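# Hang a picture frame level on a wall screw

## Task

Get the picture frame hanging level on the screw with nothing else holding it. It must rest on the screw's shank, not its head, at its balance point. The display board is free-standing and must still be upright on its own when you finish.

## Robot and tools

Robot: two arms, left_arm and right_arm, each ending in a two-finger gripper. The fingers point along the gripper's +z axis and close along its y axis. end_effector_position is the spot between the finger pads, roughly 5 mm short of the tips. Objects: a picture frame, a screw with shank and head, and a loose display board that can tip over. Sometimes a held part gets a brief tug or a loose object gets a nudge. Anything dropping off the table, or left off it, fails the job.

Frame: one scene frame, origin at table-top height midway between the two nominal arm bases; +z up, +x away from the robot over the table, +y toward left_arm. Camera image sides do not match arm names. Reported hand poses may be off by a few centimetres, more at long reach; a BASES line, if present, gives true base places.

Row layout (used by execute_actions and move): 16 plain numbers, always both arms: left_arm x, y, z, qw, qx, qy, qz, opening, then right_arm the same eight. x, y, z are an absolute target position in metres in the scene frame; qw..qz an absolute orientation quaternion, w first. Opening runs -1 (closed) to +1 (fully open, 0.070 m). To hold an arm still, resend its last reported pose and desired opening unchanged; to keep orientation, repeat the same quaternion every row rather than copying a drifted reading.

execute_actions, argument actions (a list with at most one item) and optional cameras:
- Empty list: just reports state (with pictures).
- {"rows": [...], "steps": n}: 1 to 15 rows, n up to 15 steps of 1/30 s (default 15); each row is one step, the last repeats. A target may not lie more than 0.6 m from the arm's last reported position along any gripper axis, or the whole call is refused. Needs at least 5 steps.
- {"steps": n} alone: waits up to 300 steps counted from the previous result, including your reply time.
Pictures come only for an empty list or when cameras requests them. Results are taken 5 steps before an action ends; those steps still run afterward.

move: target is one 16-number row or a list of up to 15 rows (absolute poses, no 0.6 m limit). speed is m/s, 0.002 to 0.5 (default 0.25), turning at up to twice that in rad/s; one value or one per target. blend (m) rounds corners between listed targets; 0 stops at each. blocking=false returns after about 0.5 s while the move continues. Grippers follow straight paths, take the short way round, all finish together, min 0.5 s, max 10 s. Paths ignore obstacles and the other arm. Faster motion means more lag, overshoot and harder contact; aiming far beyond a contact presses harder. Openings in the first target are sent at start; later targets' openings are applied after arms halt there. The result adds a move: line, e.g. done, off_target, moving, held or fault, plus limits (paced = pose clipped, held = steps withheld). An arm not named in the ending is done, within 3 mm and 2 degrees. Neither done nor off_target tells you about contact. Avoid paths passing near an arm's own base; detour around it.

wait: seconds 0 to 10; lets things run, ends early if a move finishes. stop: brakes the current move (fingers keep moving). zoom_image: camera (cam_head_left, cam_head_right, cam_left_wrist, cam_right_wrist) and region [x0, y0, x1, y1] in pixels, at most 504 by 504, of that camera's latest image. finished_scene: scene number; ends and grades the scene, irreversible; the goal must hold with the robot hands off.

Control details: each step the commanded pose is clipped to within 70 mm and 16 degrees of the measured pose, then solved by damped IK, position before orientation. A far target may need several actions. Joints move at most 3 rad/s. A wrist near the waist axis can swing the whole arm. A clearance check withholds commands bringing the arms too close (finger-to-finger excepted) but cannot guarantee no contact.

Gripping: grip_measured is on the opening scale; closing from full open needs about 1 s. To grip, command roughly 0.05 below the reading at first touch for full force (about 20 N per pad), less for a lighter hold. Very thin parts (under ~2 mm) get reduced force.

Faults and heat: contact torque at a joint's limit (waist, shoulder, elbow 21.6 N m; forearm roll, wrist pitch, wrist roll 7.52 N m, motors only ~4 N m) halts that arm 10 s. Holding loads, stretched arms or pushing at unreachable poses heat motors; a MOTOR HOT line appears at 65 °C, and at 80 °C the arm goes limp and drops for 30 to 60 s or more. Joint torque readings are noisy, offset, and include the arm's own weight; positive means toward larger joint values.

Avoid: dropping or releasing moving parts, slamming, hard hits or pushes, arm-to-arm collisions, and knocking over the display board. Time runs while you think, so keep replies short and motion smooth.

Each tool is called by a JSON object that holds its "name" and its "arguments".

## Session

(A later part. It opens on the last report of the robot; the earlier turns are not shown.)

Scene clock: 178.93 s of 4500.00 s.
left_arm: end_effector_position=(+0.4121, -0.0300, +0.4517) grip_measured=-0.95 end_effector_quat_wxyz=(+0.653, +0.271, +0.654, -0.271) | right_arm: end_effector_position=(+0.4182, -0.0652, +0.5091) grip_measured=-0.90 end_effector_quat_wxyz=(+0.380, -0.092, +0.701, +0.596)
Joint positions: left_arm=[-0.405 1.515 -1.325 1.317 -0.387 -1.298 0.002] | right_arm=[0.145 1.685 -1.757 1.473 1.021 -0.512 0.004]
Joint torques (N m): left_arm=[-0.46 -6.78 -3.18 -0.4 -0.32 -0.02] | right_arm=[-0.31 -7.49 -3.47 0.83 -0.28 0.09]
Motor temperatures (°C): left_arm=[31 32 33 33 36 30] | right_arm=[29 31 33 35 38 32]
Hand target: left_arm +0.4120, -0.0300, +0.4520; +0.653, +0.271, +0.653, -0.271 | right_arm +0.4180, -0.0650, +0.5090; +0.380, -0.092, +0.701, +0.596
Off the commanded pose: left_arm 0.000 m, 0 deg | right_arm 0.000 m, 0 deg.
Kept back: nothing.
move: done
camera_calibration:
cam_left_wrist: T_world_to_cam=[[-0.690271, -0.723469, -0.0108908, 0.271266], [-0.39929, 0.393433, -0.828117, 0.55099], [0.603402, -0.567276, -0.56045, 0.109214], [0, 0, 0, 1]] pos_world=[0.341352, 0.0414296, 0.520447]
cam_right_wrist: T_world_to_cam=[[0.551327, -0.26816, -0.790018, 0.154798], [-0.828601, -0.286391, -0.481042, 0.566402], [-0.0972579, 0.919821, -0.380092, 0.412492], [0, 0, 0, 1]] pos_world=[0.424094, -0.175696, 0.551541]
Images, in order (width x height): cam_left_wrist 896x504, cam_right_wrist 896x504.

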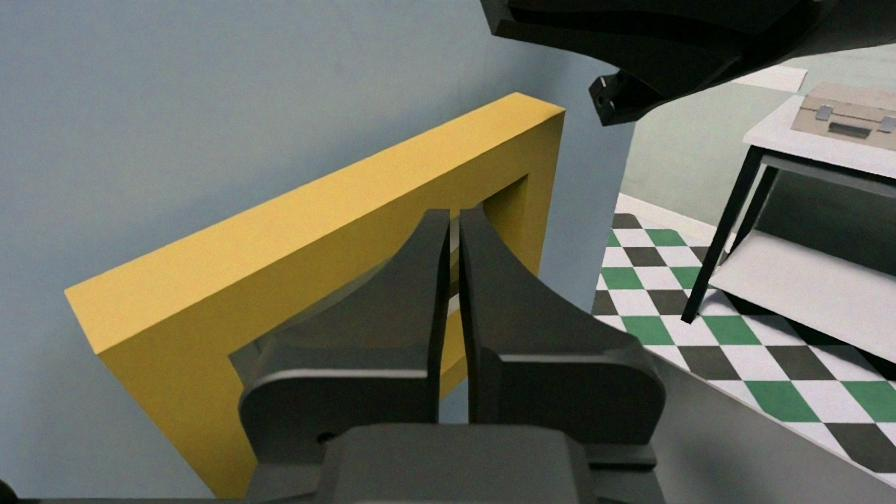

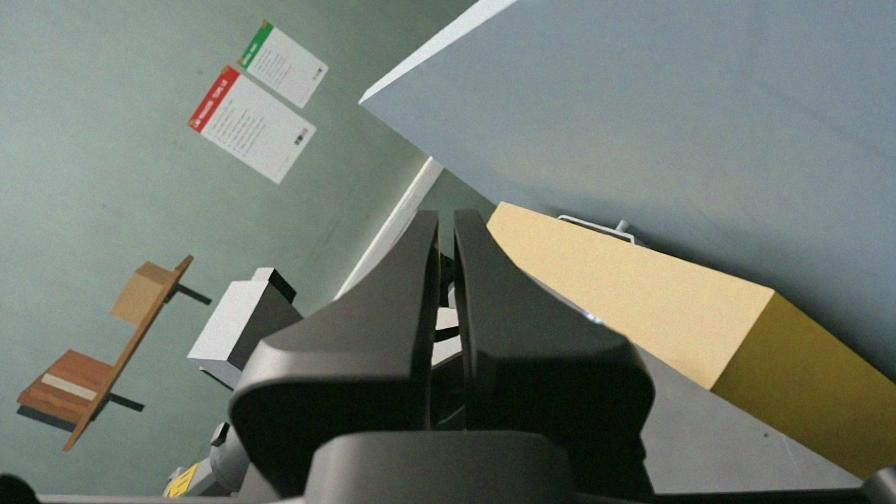

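{"name": "move", "arguments": {"target": [[0.38, 0.03, 0.47, 0.6533, 0.2706, 0.6533, -0.2706, -0.95, 0.40, -0.12, 0.525, 0.4777, 0.0308, 0.7065, 0.5214, -0.9], [0.36, 0.15, 0.50, 0.6533, 0.2706, 0.6533, -0.2706, -0.95, 0.36, -0.18, 0.525, 0.4777, 0.0308, 0.7065, 0.5214, -0.9]], "speed": 0.15, "blend": 0.02}}

Scene clock: 183.33 s of 4500.00 s.
left_arm: end_effector_position=(+0.3596, +0.1501, +0.5003) grip_measured=-0.95 end_effector_quat_wxyz=(+0.654, +0.271, +0.653, -0.270) | right_arm: end_effector_position=(+0.3598, -0.1801, +0.5252) grip_measured=-0.90 end_effector_quat_wxyz=(+0.478, +0.031, +0.706, +0.521)
Joint positions: left_arm=[0.345 1.308 -1.317 1.617 -1.127 -1.675 0.002] | right_arm=[-0.146 1.269 -1.386 1.429 0.97 -0.45 0.004]
Joint torques (N m): left_arm=[-0.72 -3.22 -2.92 -0.99 0.16 -0.15] | right_arm=[0.72 -2.97 -3.69 0.73 -0.33 -0.1]
Motor temperatures (°C): left_arm=[31 32 33 33 36 30] | right_arm=[29 31 33 35 38 32]
Hand target: left_arm +0.3600, +0.1500, +0.5000; +0.653, +0.271, +0.653, -0.271 | right_arm +0.3600, -0.1800, +0.5250; +0.478, +0.031, +0.706, +0.521
Off the commanded pose: left_arm 0.001 m, 0 deg | right_arm 0.000 m, 0 deg.
Kept back: nothing.
move: done
camera_calibration:
cam_left_wrist: T_world_to_cam=[[-0.690259, -0.723438, -0.0134145, 0.367078], [-0.397502, 0.394633, -0.828406, 0.498772], [0.604594, -0.566483, -0.559967, 0.269501], [0, 0, 0, 1]] pos_world=[0.288704, 0.221394, 0.569022]
cam_right_wrist: T_world_to_cam=[[0.42672, -0.440181, -0.790032, 0.182767], [-0.876568, 0.0136808, -0.481083, 0.564219], [0.222572, 0.897805, -0.380011, 0.399526], [0, 0, 0, 1]] pos_world=[0.327663, -0.285965, 0.567652]

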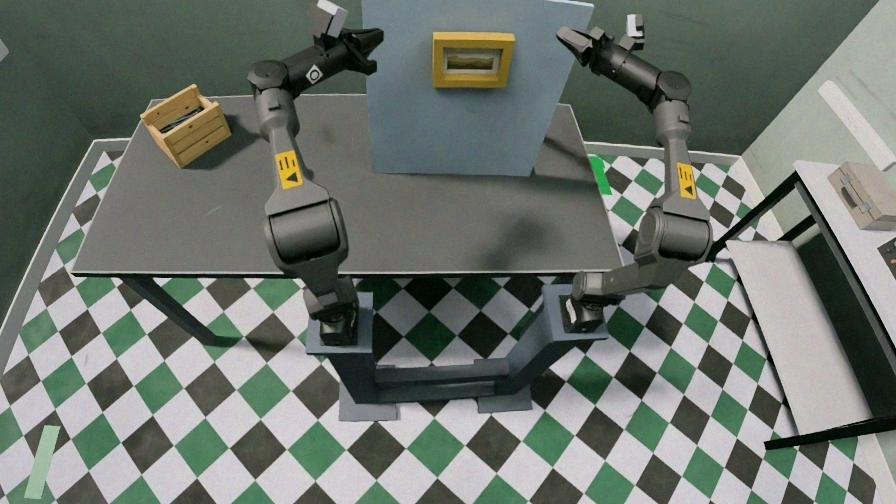

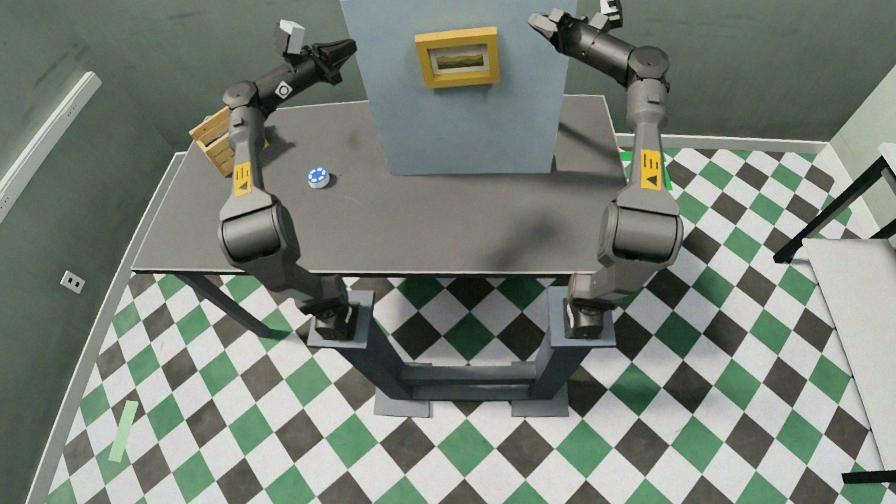

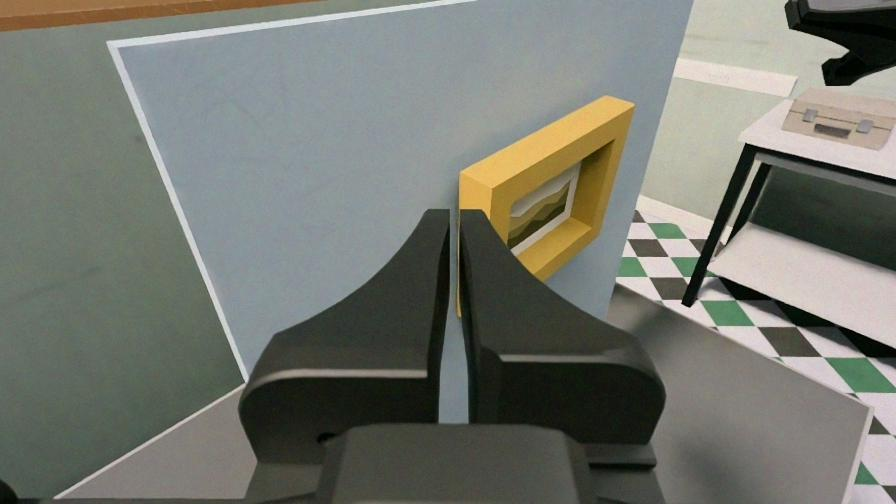

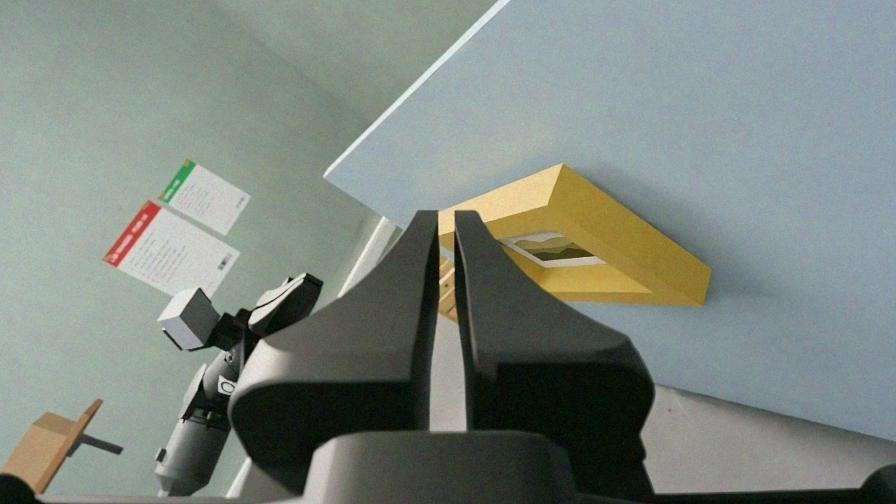

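{"name": "zoom_image", "arguments": {"camera": "cam_head_left", "region": [420, 15, 530, 100]}}

{"name": "zoom_image", "arguments": {"camera": "cam_head_right", "region": [402, 15, 512, 100]}}

Scaled by 4.582 from the camera's 896x504 image, which has a finer 1280x720 frame.

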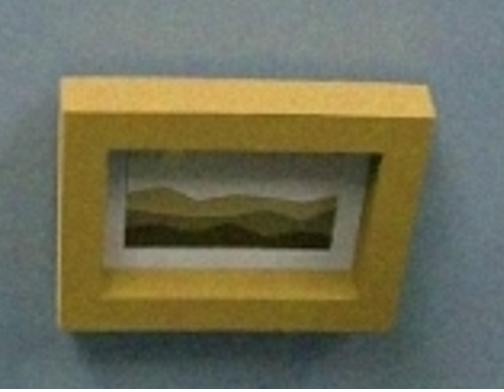

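Scaled by 4.582 from the camera's 896x504 image, which has a finer 1280x720 frame.

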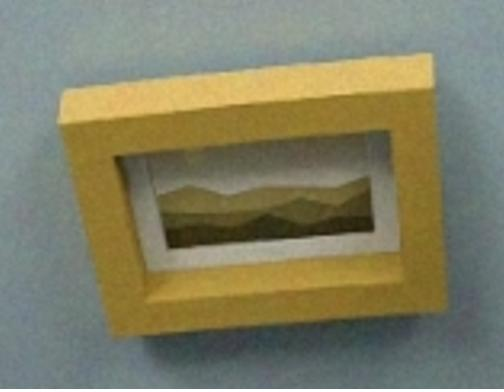

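{"name": "move", "arguments": {"target": [[0.36, 0.15, 0.50, 0.6533, 0.2706, 0.6533, -0.2706, -0.95, 0.42, -0.14, 0.515, 0.4777, 0.0308, 0.7065, 0.5214, -0.9], [0.36, 0.15, 0.50, 0.6533, 0.2706, 0.6533, -0.2706, -0.95, 0.438, -0.122, 0.49, 0.4777, 0.0308, 0.7065, 0.5214, -0.9]], "speed": [0.15, 0.06]}}

{"name": "zoom_image", "arguments": {"camera": "cam_head_right", "region": [402, 0, 582, 100]}}

{"name": "zoom_image", "arguments": {"camera": "cam_left_wrist", "region": [440, 40, 760, 220]}}

Scene clock: 186.27 s of 4500.00 s.
left_arm: end_effector_position=(+0.3599, +0.1500, +0.5001) grip_measured=-0.95 end_effector_quat_wxyz=(+0.653, +0.271, +0.653, -0.270) | right_arm: end_effector_position=(+0.4383, -0.1218, +0.4895) grip_measured=-0.90 end_effector_quat_wxyz=(+0.477, +0.031, +0.707, +0.521)
Joint positions: left_arm=[0.344 1.309 -1.317 1.617 -1.126 -1.675 0.002] | right_arm=[0.118 1.51 -1.47 1.513 0.693 -0.623 0.004]
Joint torques (N m): left_arm=[-0.77 -3.3 -2.41 -0.99 0.2 0.01] | right_arm=[-0.36 -6.12 -4.33 0.53 -0.02 0.19]
Motor temperatures (°C): left_arm=[31 32 33 33 36 30] | right_arm=[29 31 33 35 38 32]
Hand target: left_arm +0.3600, +0.1500, +0.5000; +0.653, +0.271, +0.653, -0.271 | right_arm +0.4380, -0.1220, +0.4900; +0.478, +0.031, +0.706, +0.521
Off the commanded pose: left_arm 0.000 m, 0 deg | right_arm 0.001 m, 0 deg.
Kept back: nothing.
move: done
camera_calibration:
cam_left_wrist: T_world_to_cam=[[-0.690273, -0.723439, -0.0126343, 0.366861], [-0.398128, 0.39434, -0.828245, 0.498919], [0.604167, -0.566685, -0.560223, 0.26943], [0, 0, 0, 1]] pos_world=[0.289087, 0.22134, 0.568803]
cam_right_wrist: T_world_to_cam=[[0.425767, -0.440252, -0.790506, 0.147366], [-0.877148, 0.0136347, -0.480026, 0.614786], [0.222111, 0.897771, -0.380361, 0.316553], [0, 0, 0, 1]] pos_world=[0.406206, -0.227696, 0.532011]

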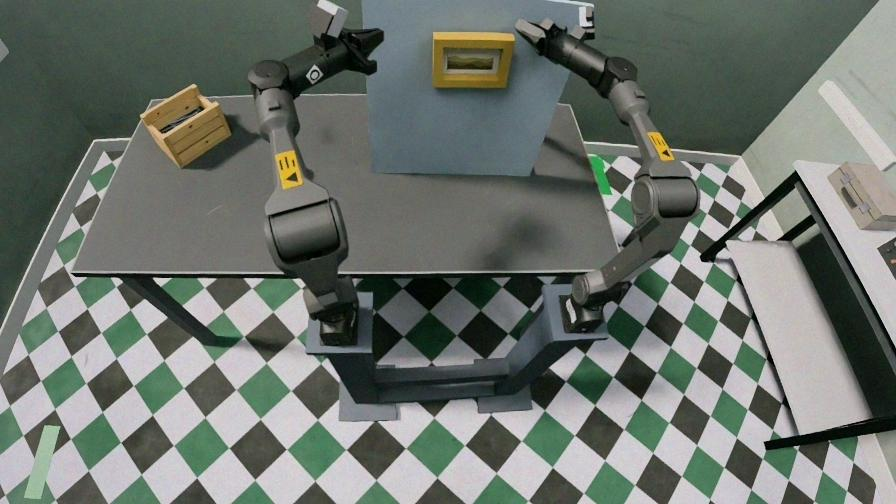

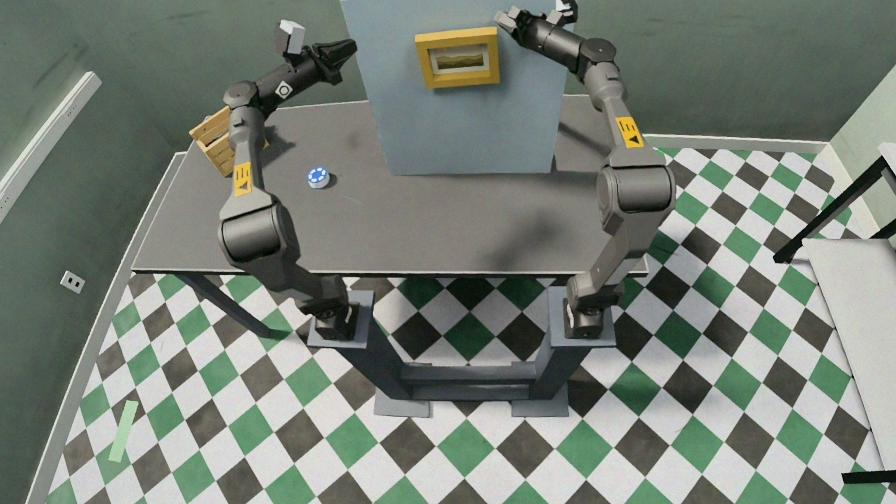

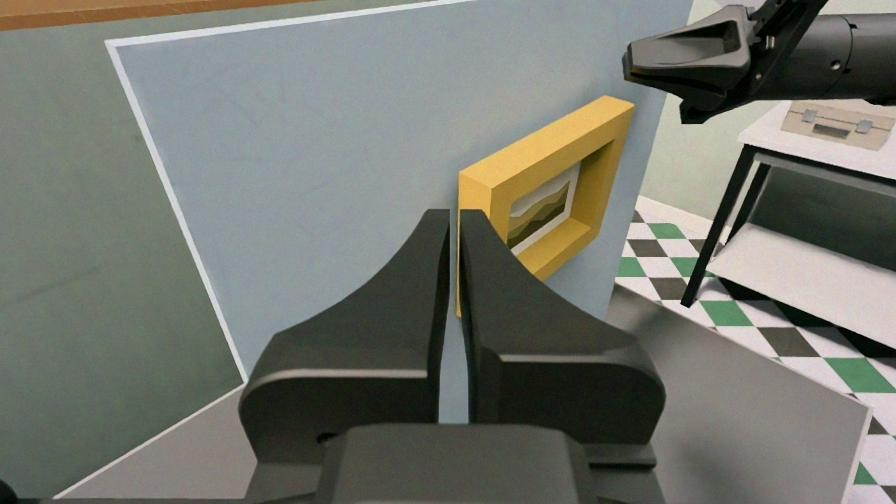

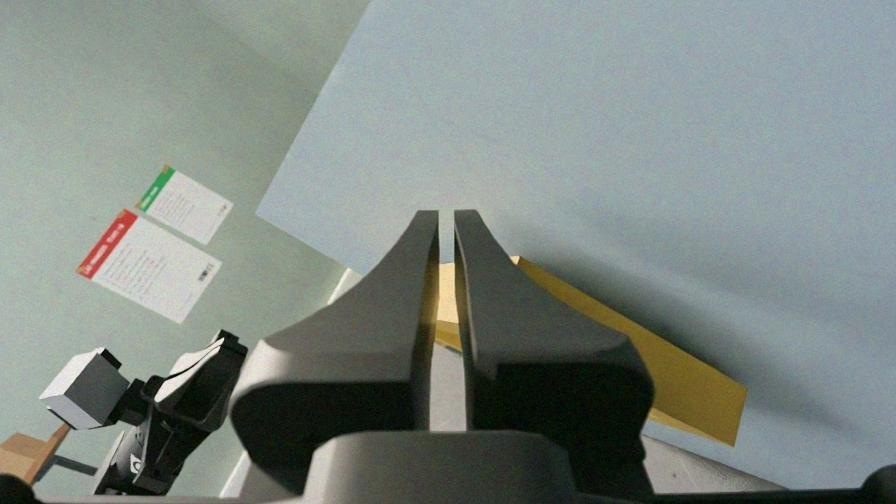

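Scaled by 2.800 from the camera's 896x504 image, which has a finer 1280x720 frame.

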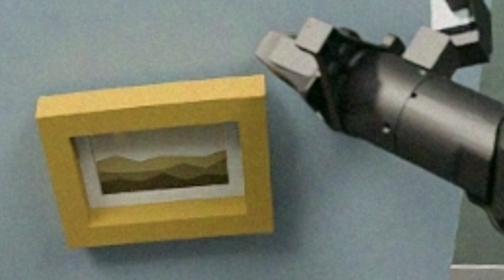

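Scaled by 1.575 from the camera's 896x504 image, which has a finer 1280x720 frame.

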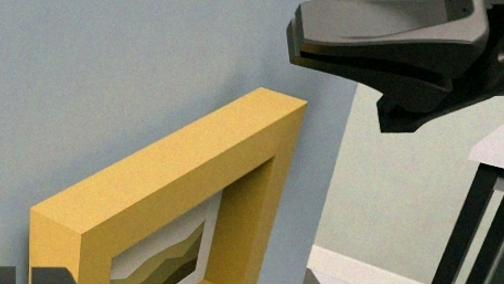

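{"name": "move", "arguments": {"target": [[0.36, 0.15, 0.50, 0.6533, 0.2706, 0.6533, -0.2706, -0.95, 0.438, -0.106, 0.489, 0.4777, 0.0308, 0.7065, 0.5214, -0.9], [0.36, 0.15, 0.50, 0.6533, 0.2706, 0.6533, -0.2706, -0.95, 0.438, -0.106, 0.478, 0.4777, 0.0308, 0.7065, 0.5214, -0.9]], "speed": [0.05, 0.02]}}

{"name": "zoom_image", "arguments": {"camera": "cam_head_right", "region": [402, 0, 582, 100]}}

{"name": "zoom_image", "arguments": {"camera": "cam_left_wrist", "region": [440, 40, 760, 220]}}

Scene clock: 188.67 s of 4500.00 s.
left_arm: end_effector_position=(+0.3599, +0.1500, +0.5001) grip_measured=-0.95 end_effector_quat_wxyz=(+0.653, +0.271, +0.653, -0.270) | right_arm: end_effector_position=(+0.4381, -0.1058, +0.4776) grip_measured=-0.90 end_effector_quat_wxyz=(+0.477, +0.031, +0.707, +0.522)
Joint positions: left_arm=[0.344 1.309 -1.317 1.617 -1.126 -1.675 0.002] | right_arm=[0.176 1.512 -1.425 1.57 0.634 -0.697 0.004]
Joint torques (N m): left_arm=[-0.8 -3.2 -2.56 -0.96 0.18 0.04] | right_arm=[-0.47 -6.56 -4.15 0.47 -0.14 0.19]
Motor temperatures (°C): left_arm=[31 32 33 33 36 30] | right_arm=[29 31 33 35 38 32]
Hand target: left_arm +0.3600, +0.1500, +0.5000; +0.653, +0.271, +0.653, -0.271 | right_arm +0.4380, -0.1060, +0.4780; +0.478, +0.031, +0.706, +0.521
Off the commanded pose: left_arm 0.000 m, 0 deg | right_arm 0.000 m, 0 deg.
Kept back: nothing.
move: done
camera_calibration:
cam_left_wrist: T_world_to_cam=[[-0.690273, -0.723439, -0.0126343, 0.366861], [-0.398128, 0.39434, -0.828245, 0.498919], [0.604167, -0.566685, -0.560223, 0.26943], [0, 0, 0, 1]] pos_world=[0.289087, 0.22134, 0.568803]
cam_right_wrist: T_world_to_cam=[[0.426175, -0.43972, -0.790583, 0.145083], [-0.877134, 0.0130116, -0.480069, 0.608615], [0.221383, 0.898041, -0.380148, 0.297928], [0, 0, 0, 1]] pos_world=[0.40605, -0.211675, 0.520134]

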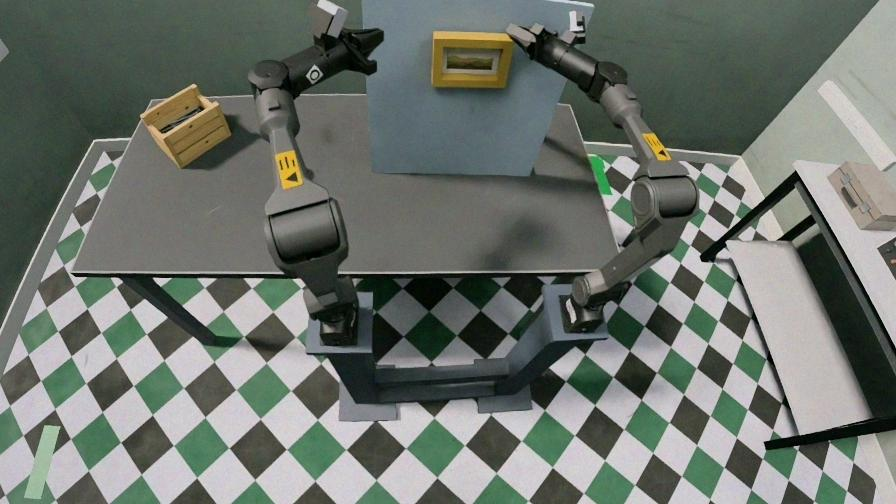

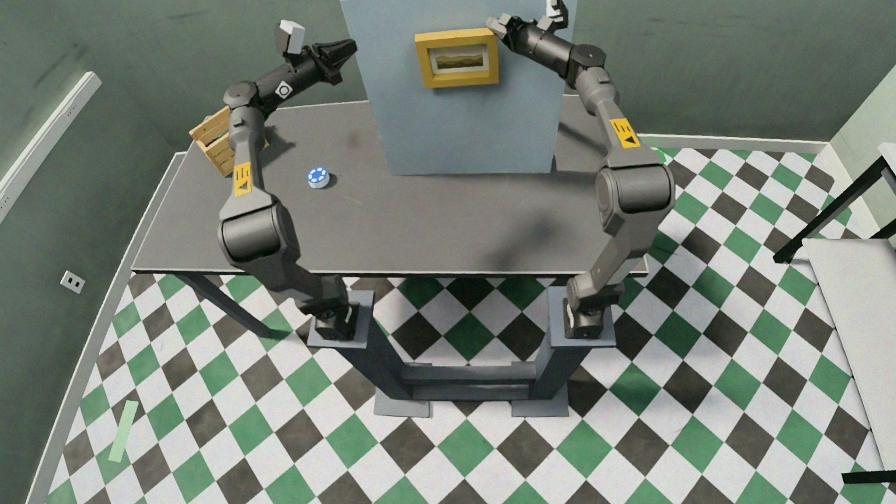

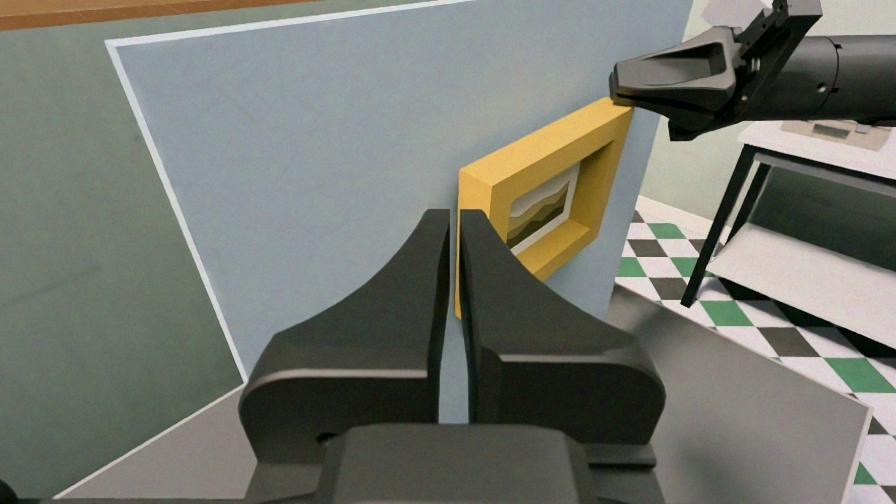

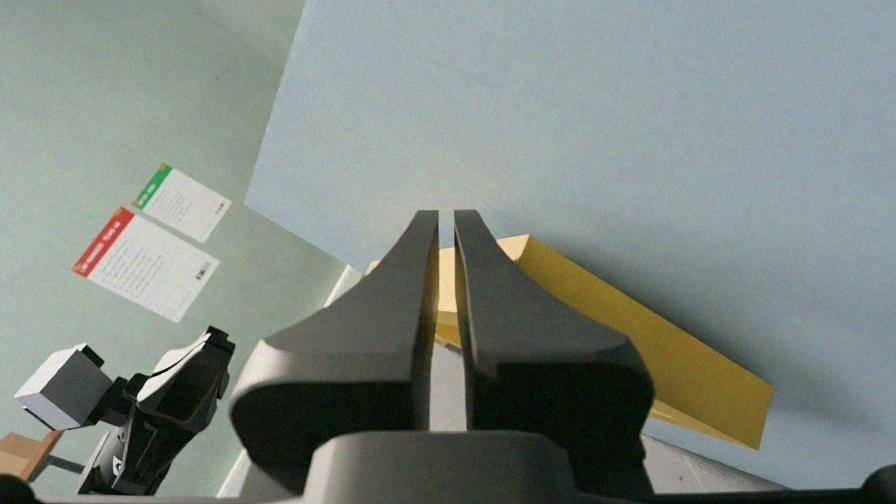

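Scaled by 2.800 from the camera's 896x504 image, which has a finer 1280x720 frame.

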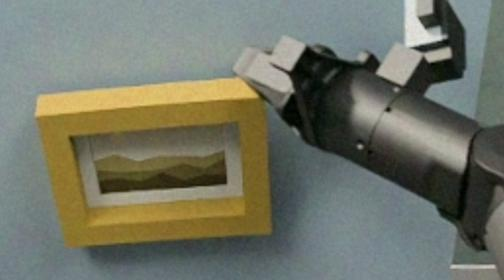

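Scaled by 1.575 from the camera's 896x504 image, which has a finer 1280x720 frame.

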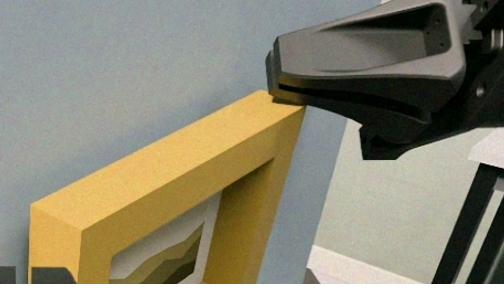

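{"name": "move", "arguments": {"target": [0.36, 0.15, 0.50, 0.6533, 0.2706, 0.6533, -0.2706, -0.95, 0.438, -0.106, 0.4745, 0.4777, 0.0308, 0.7065, 0.5214, -0.9], "speed": 0.01, "cameras": ["cam_head_left", "cam_head_right"]}}

{"name": "zoom_image", "arguments": {"camera": "cam_head_left", "region": [420, 15, 530, 100]}}

{"name": "zoom_image", "arguments": {"camera": "cam_head_right", "region": [402, 15, 512, 100]}}

Scene clock: 189.83 s of 4500.00 s.
left_arm: end_effector_position=(+0.3599, +0.1500, +0.5001) grip_measured=-0.95 end_effector_quat_wxyz=(+0.653, +0.271, +0.653, -0.270) | right_arm: end_effector_position=(+0.4381, -0.1058, +0.4742) grip_measured=-0.90 end_effector_quat_wxyz=(+0.477, +0.031, +0.707, +0.522)
Joint positions: left_arm=[0.344 1.309 -1.317 1.617 -1.126 -1.675 0.002] | right_arm=[0.176 1.511 -1.41 1.589 0.634 -0.72 0.003]
Joint torques (N m): left_arm=[-0.7 -3.2 -2.42 -0.93 0.19 0.01] | right_arm=[-0.29 -6.24 -3.83 0.55 -0.06 -0.06]
Motor temperatures (°C): left_arm=[31 32 33 33 36 30] | right_arm=[29 31 33 35 38 32]
Hand target: left_arm +0.3600, +0.1500, +0.5000; +0.653, +0.271, +0.653, -0.271 | right_arm +0.4380, -0.1060, +0.4745; +0.478, +0.031, +0.706, +0.521
Off the commanded pose: left_arm 0.000 m, 0 deg | right_arm 0.000 m, 0 deg.
Kept back: nothing.
move: done
Images, in order (width x height): cam_head_left 896x504, cam_head_right 896x504.

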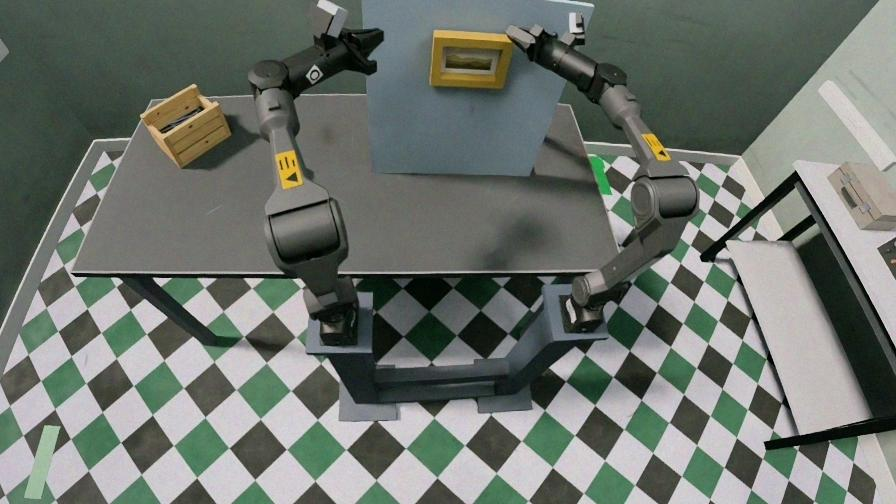

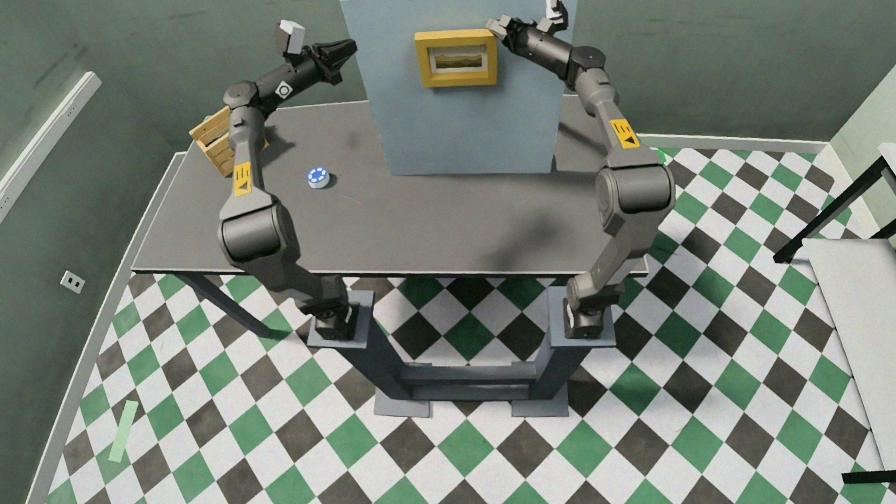

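Scaled by 4.582 from the camera's 896x504 image, which has a finer 1280x720 frame.

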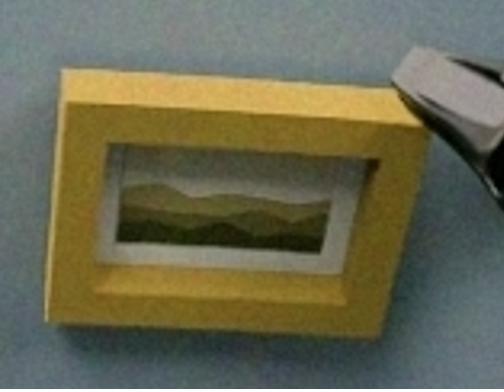

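Scaled by 4.582 from the camera's 896x504 image, which has a finer 1280x720 frame.

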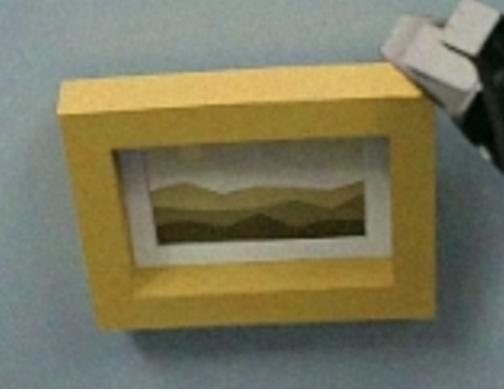

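{"name": "move", "arguments": {"target": [0.36, 0.15, 0.50, 0.6533, 0.2706, 0.6533, -0.2706, -0.95, 0.438, -0.106, 0.4735, 0.4777, 0.0308, 0.7065, 0.5214, -0.9], "speed": 0.01, "cameras": ["cam_head_left", "cam_head_right"]}}

{"name": "zoom_image", "arguments": {"camera": "cam_head_left", "region": [420, 15, 530, 100]}}

{"name": "zoom_image", "arguments": {"camera": "cam_head_right", "region": [402, 15, 512, 100]}}

Scene clock: 190.97 s of 4500.00 s.
left_arm: end_effector_position=(+0.3599, +0.1500, +0.5001) grip_measured=-0.95 end_effector_quat_wxyz=(+0.653, +0.271, +0.653, -0.270) | right_arm: end_effector_position=(+0.4379, -0.1058, +0.4735) grip_measured=-0.90 end_effector_quat_wxyz=(+0.477, +0.031, +0.706, +0.522)
Joint positions: left_arm=[0.344 1.309 -1.317 1.617 -1.126 -1.675 0.002] | right_arm=[0.176 1.51 -1.406 1.594 0.634 -0.727 0.003]
Joint torques (N m): left_arm=[-0.69 -3.37 -2.46 -0.92 0.18 0] | right_arm=[0.06 -6.33 -3.72 0.62 0.1 -0.17]
Motor temperatures (°C): left_arm=[31 32 33 33 36 30] | right_arm=[29 31 33 35 38 32]
Hand target: left_arm +0.3600, +0.1500, +0.5000; +0.653, +0.271, +0.653, -0.271 | right_arm +0.4380, -0.1060, +0.4735; +0.478, +0.031, +0.706, +0.521
Off the commanded pose: left_arm 0.000 m, 0 deg | right_arm 0.000 m, 0 deg.
Kept back: nothing.
move: done
Images, in order (width x height): cam_head_left 896x504, cam_head_right 896x504.

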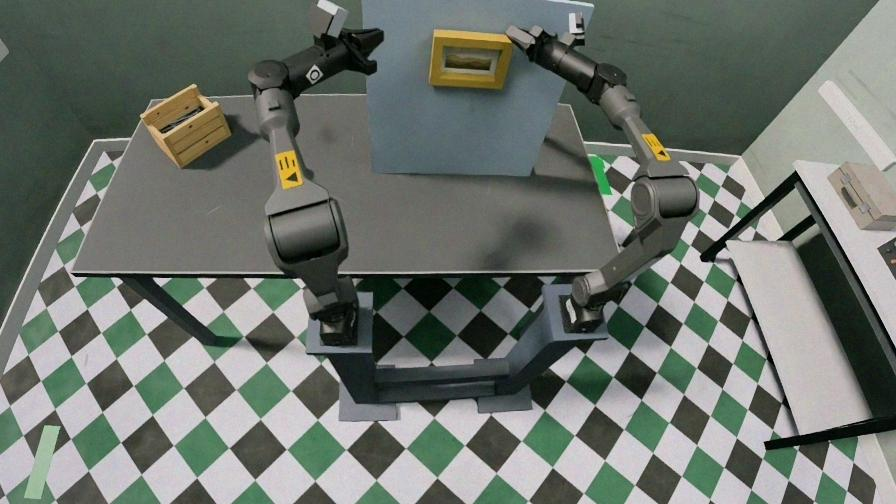

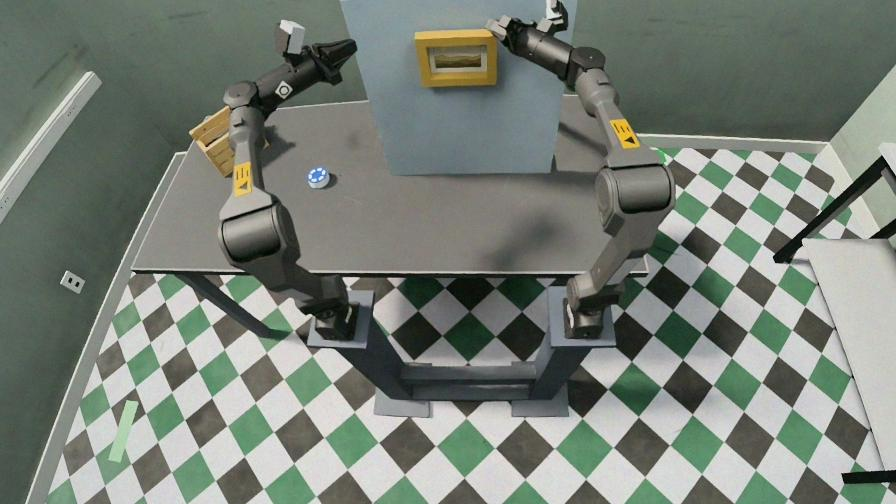

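Scaled by 4.582 from the camera's 896x504 image, which has a finer 1280x720 frame.

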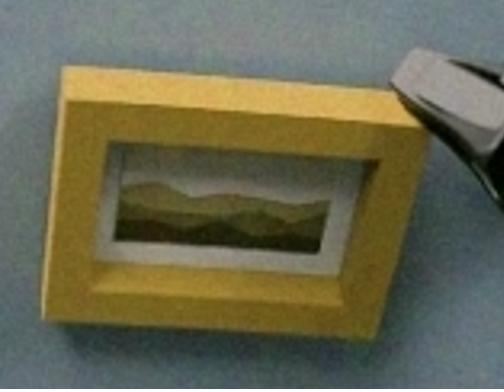

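Scaled by 4.582 from the camera's 896x504 image, which has a finer 1280x720 frame.

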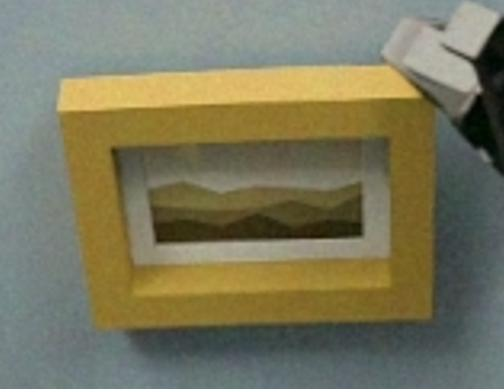

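{"name": "move", "arguments": {"target": [[0.36, 0.15, 0.50, 0.6533, 0.2706, 0.6533, -0.2706, -0.95, 0.438, -0.106, 0.478, 0.4777, 0.0308, 0.7065, 0.5214, -0.9], [0.36, 0.15, 0.50, 0.6533, 0.2706, 0.6533, -0.2706, -0.95, 0.436, -0.108, 0.505, 0.4777, 0.0308, 0.7065, 0.5214, -0.9], [0.36, 0.15, 0.50, 0.6533, 0.2706, 0.6533, -0.2706, -0.95, 0.37, -0.19, 0.525, 0.4777, 0.0308, 0.7065, 0.5214, -0.9]], "speed": [0.01, 0.05, 0.15], "blend": [0, 0.01, 0], "cameras": ["cam_head_left", "cam_head_right"]}}

{"name": "zoom_image", "arguments": {"camera": "cam_head_left", "region": [420, 15, 530, 100]}}

{"name": "zoom_image", "arguments": {"camera": "cam_head_right", "region": [402, 15, 512, 100]}}

Scene clock: 193.47 s of 4500.00 s.
left_arm: end_effector_position=(+0.3599, +0.1500, +0.5001) grip_measured=-0.95 end_effector_quat_wxyz=(+0.653, +0.271, +0.653, -0.270) | right_arm: end_effector_position=(+0.3697, -0.1900, +0.5254) grip_measured=-0.90 end_effector_quat_wxyz=(+0.478, +0.030, +0.706, +0.521)
Joint positions: left_arm=[0.344 1.309 -1.317 1.617 -1.126 -1.675 0.002] | right_arm=[-0.186 1.308 -1.419 1.444 1.008 -0.464 0.004]
Joint torques (N m): left_arm=[-0.78 -3.33 -2.44 -0.92 0.19 0.01] | right_arm=[0.7 -2.75 -3.48 0.77 -0.32 -0.03]
Motor temperatures (°C): left_arm=[31 32 33 33 36 30] | right_arm=[29 31 33 35 38 32]
Hand target: left_arm +0.3600, +0.1500, +0.5000; +0.653, +0.271, +0.653, -0.271 | right_arm +0.3700, -0.1900, +0.5250; +0.478, +0.031, +0.706, +0.521
Off the commanded pose: left_arm 0.000 m, 0 deg | right_arm 0.001 m, 0 deg.
Kept back: nothing.
move: done
Images, in order (width x height): cam_head_left 896x504, cam_head_right 896x504.

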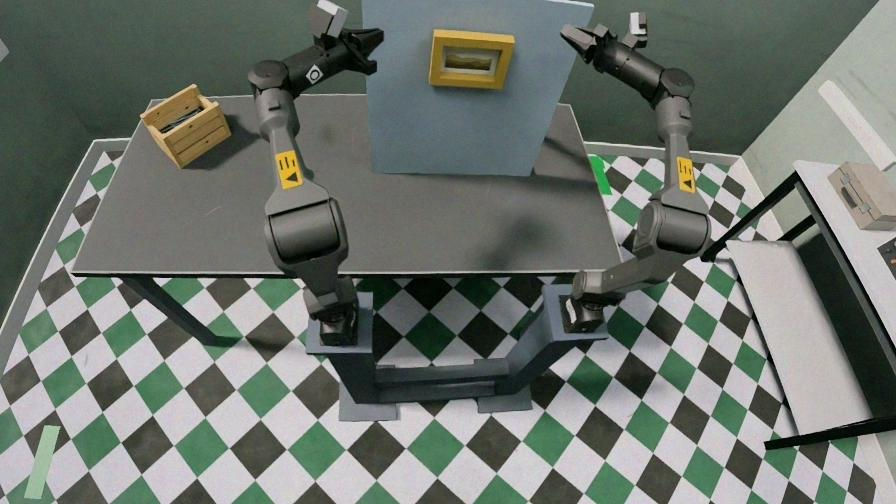

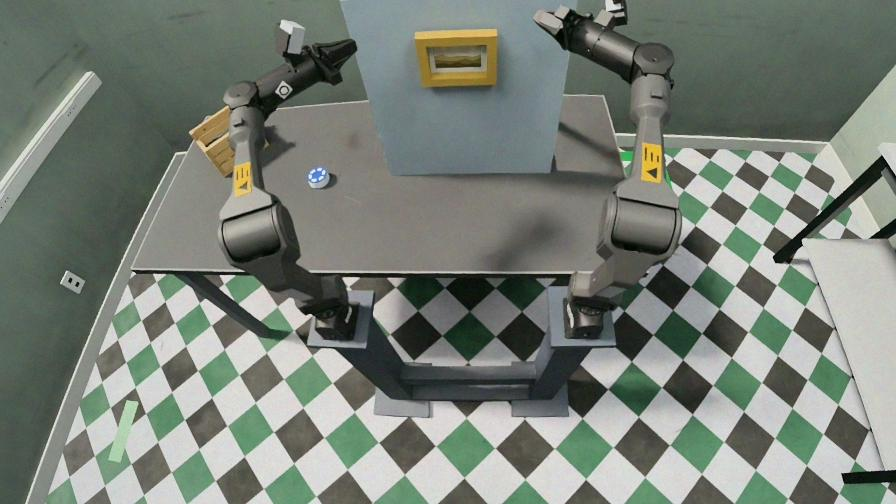

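Scaled by 4.582 from the camera's 896x504 image, which has a finer 1280x720 frame.

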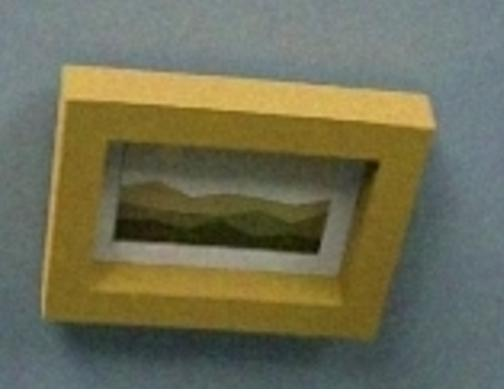

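Scaled by 4.582 from the camera's 896x504 image, which has a finer 1280x720 frame.

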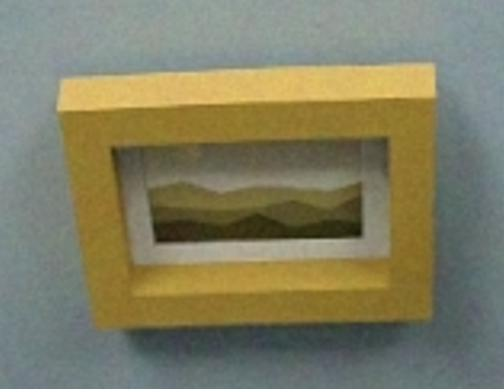

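{"name": "execute_actions", "arguments": {"actions": [], "cameras": ["cam_head_left", "cam_head_right"]}}

Scene clock: 194.47 s of 4500.00 s.
left_arm: end_effector_position=(+0.3599, +0.1500, +0.5001) grip_measured=-0.95 end_effector_quat_wxyz=(+0.653, +0.271, +0.653, -0.270) | right_arm: end_effector_position=(+0.3700, -0.1901, +0.5251) grip_measured=-0.90 end_effector_quat_wxyz=(+0.478, +0.031, +0.706, +0.521)
Joint positions: left_arm=[0.344 1.309 -1.317 1.617 -1.126 -1.675 0.002] | right_arm=[-0.186 1.309 -1.419 1.444 1.008 -0.464 0.004]
Joint torques (N m): left_arm=[-0.66 -3.28 -2.51 -0.9 0.17 -0.01] | right_arm=[0.68 -2.6 -3.47 0.78 -0.32 -0.2]
Motor temperatures (°C): left_arm=[31 32 33 33 36 30] | right_arm=[29 31 33 35 38 32]
Hand target: left_arm +0.3600, +0.1500, +0.5000; +0.653, +0.271, +0.653, -0.271 | right_arm +0.3700, -0.1900, +0.5250; +0.478, +0.031, +0.706, +0.521
Off the commanded pose: left_arm 0.000 m, 0 deg | right_arm 0.000 m, 0 deg.
Steps of this call (1-30: nothing new was sent). Readings (end_effector_position of left_arm | right_arm):
1: (+0.3599, +0.1500, +0.5001) | (+0.3697, -0.1900, +0.5254)
2: (+0.3599, +0.1500, +0.5001) | (+0.3697, -0.1900, +0.5254)
4: (+0.3599, +0.1500, +0.5001) | (+0.3697, -0.1900, +0.5254)
8: (+0.3599, +0.1500, +0.5001) | (+0.3697, -0.1900, +0.5254)
30: the state above
Images, in order (width x height): cam_head_left 896x504, cam_head_right 896x504.

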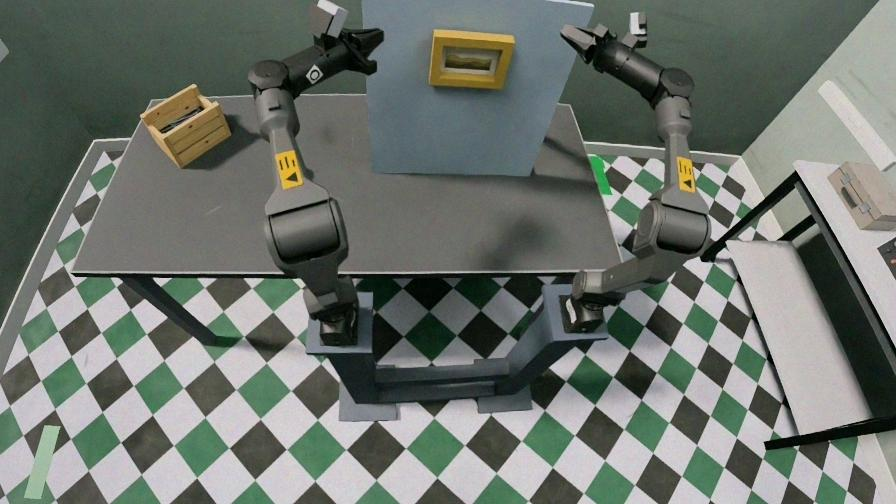

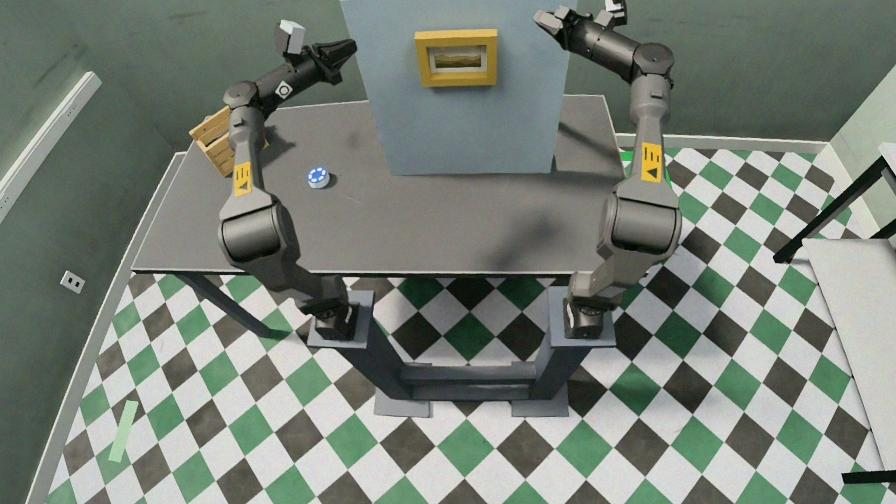

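{"name": "zoom_image", "arguments": {"camera": "cam_head_left", "region": [420, 15, 530, 100]}}

{"name": "zoom_image", "arguments": {"camera": "cam_head_right", "region": [402, 15, 512, 100]}}

Scaled by 4.582 from the camera's 896x504 image, which has a finer 1280x720 frame.

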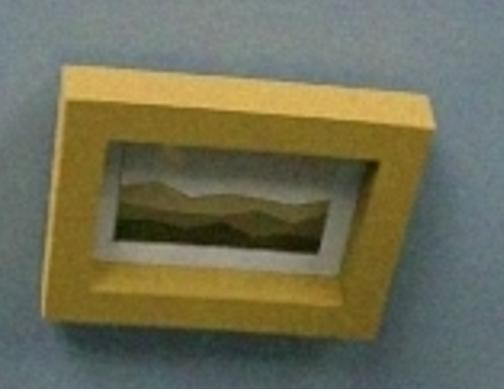

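Scaled by 4.582 from the camera's 896x504 image, which has a finer 1280x720 frame.

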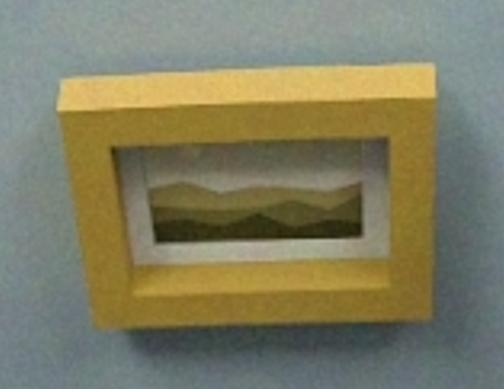

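{"name": "finished_scene", "arguments": {"scene": 1}}

The scene is finished: the task was done.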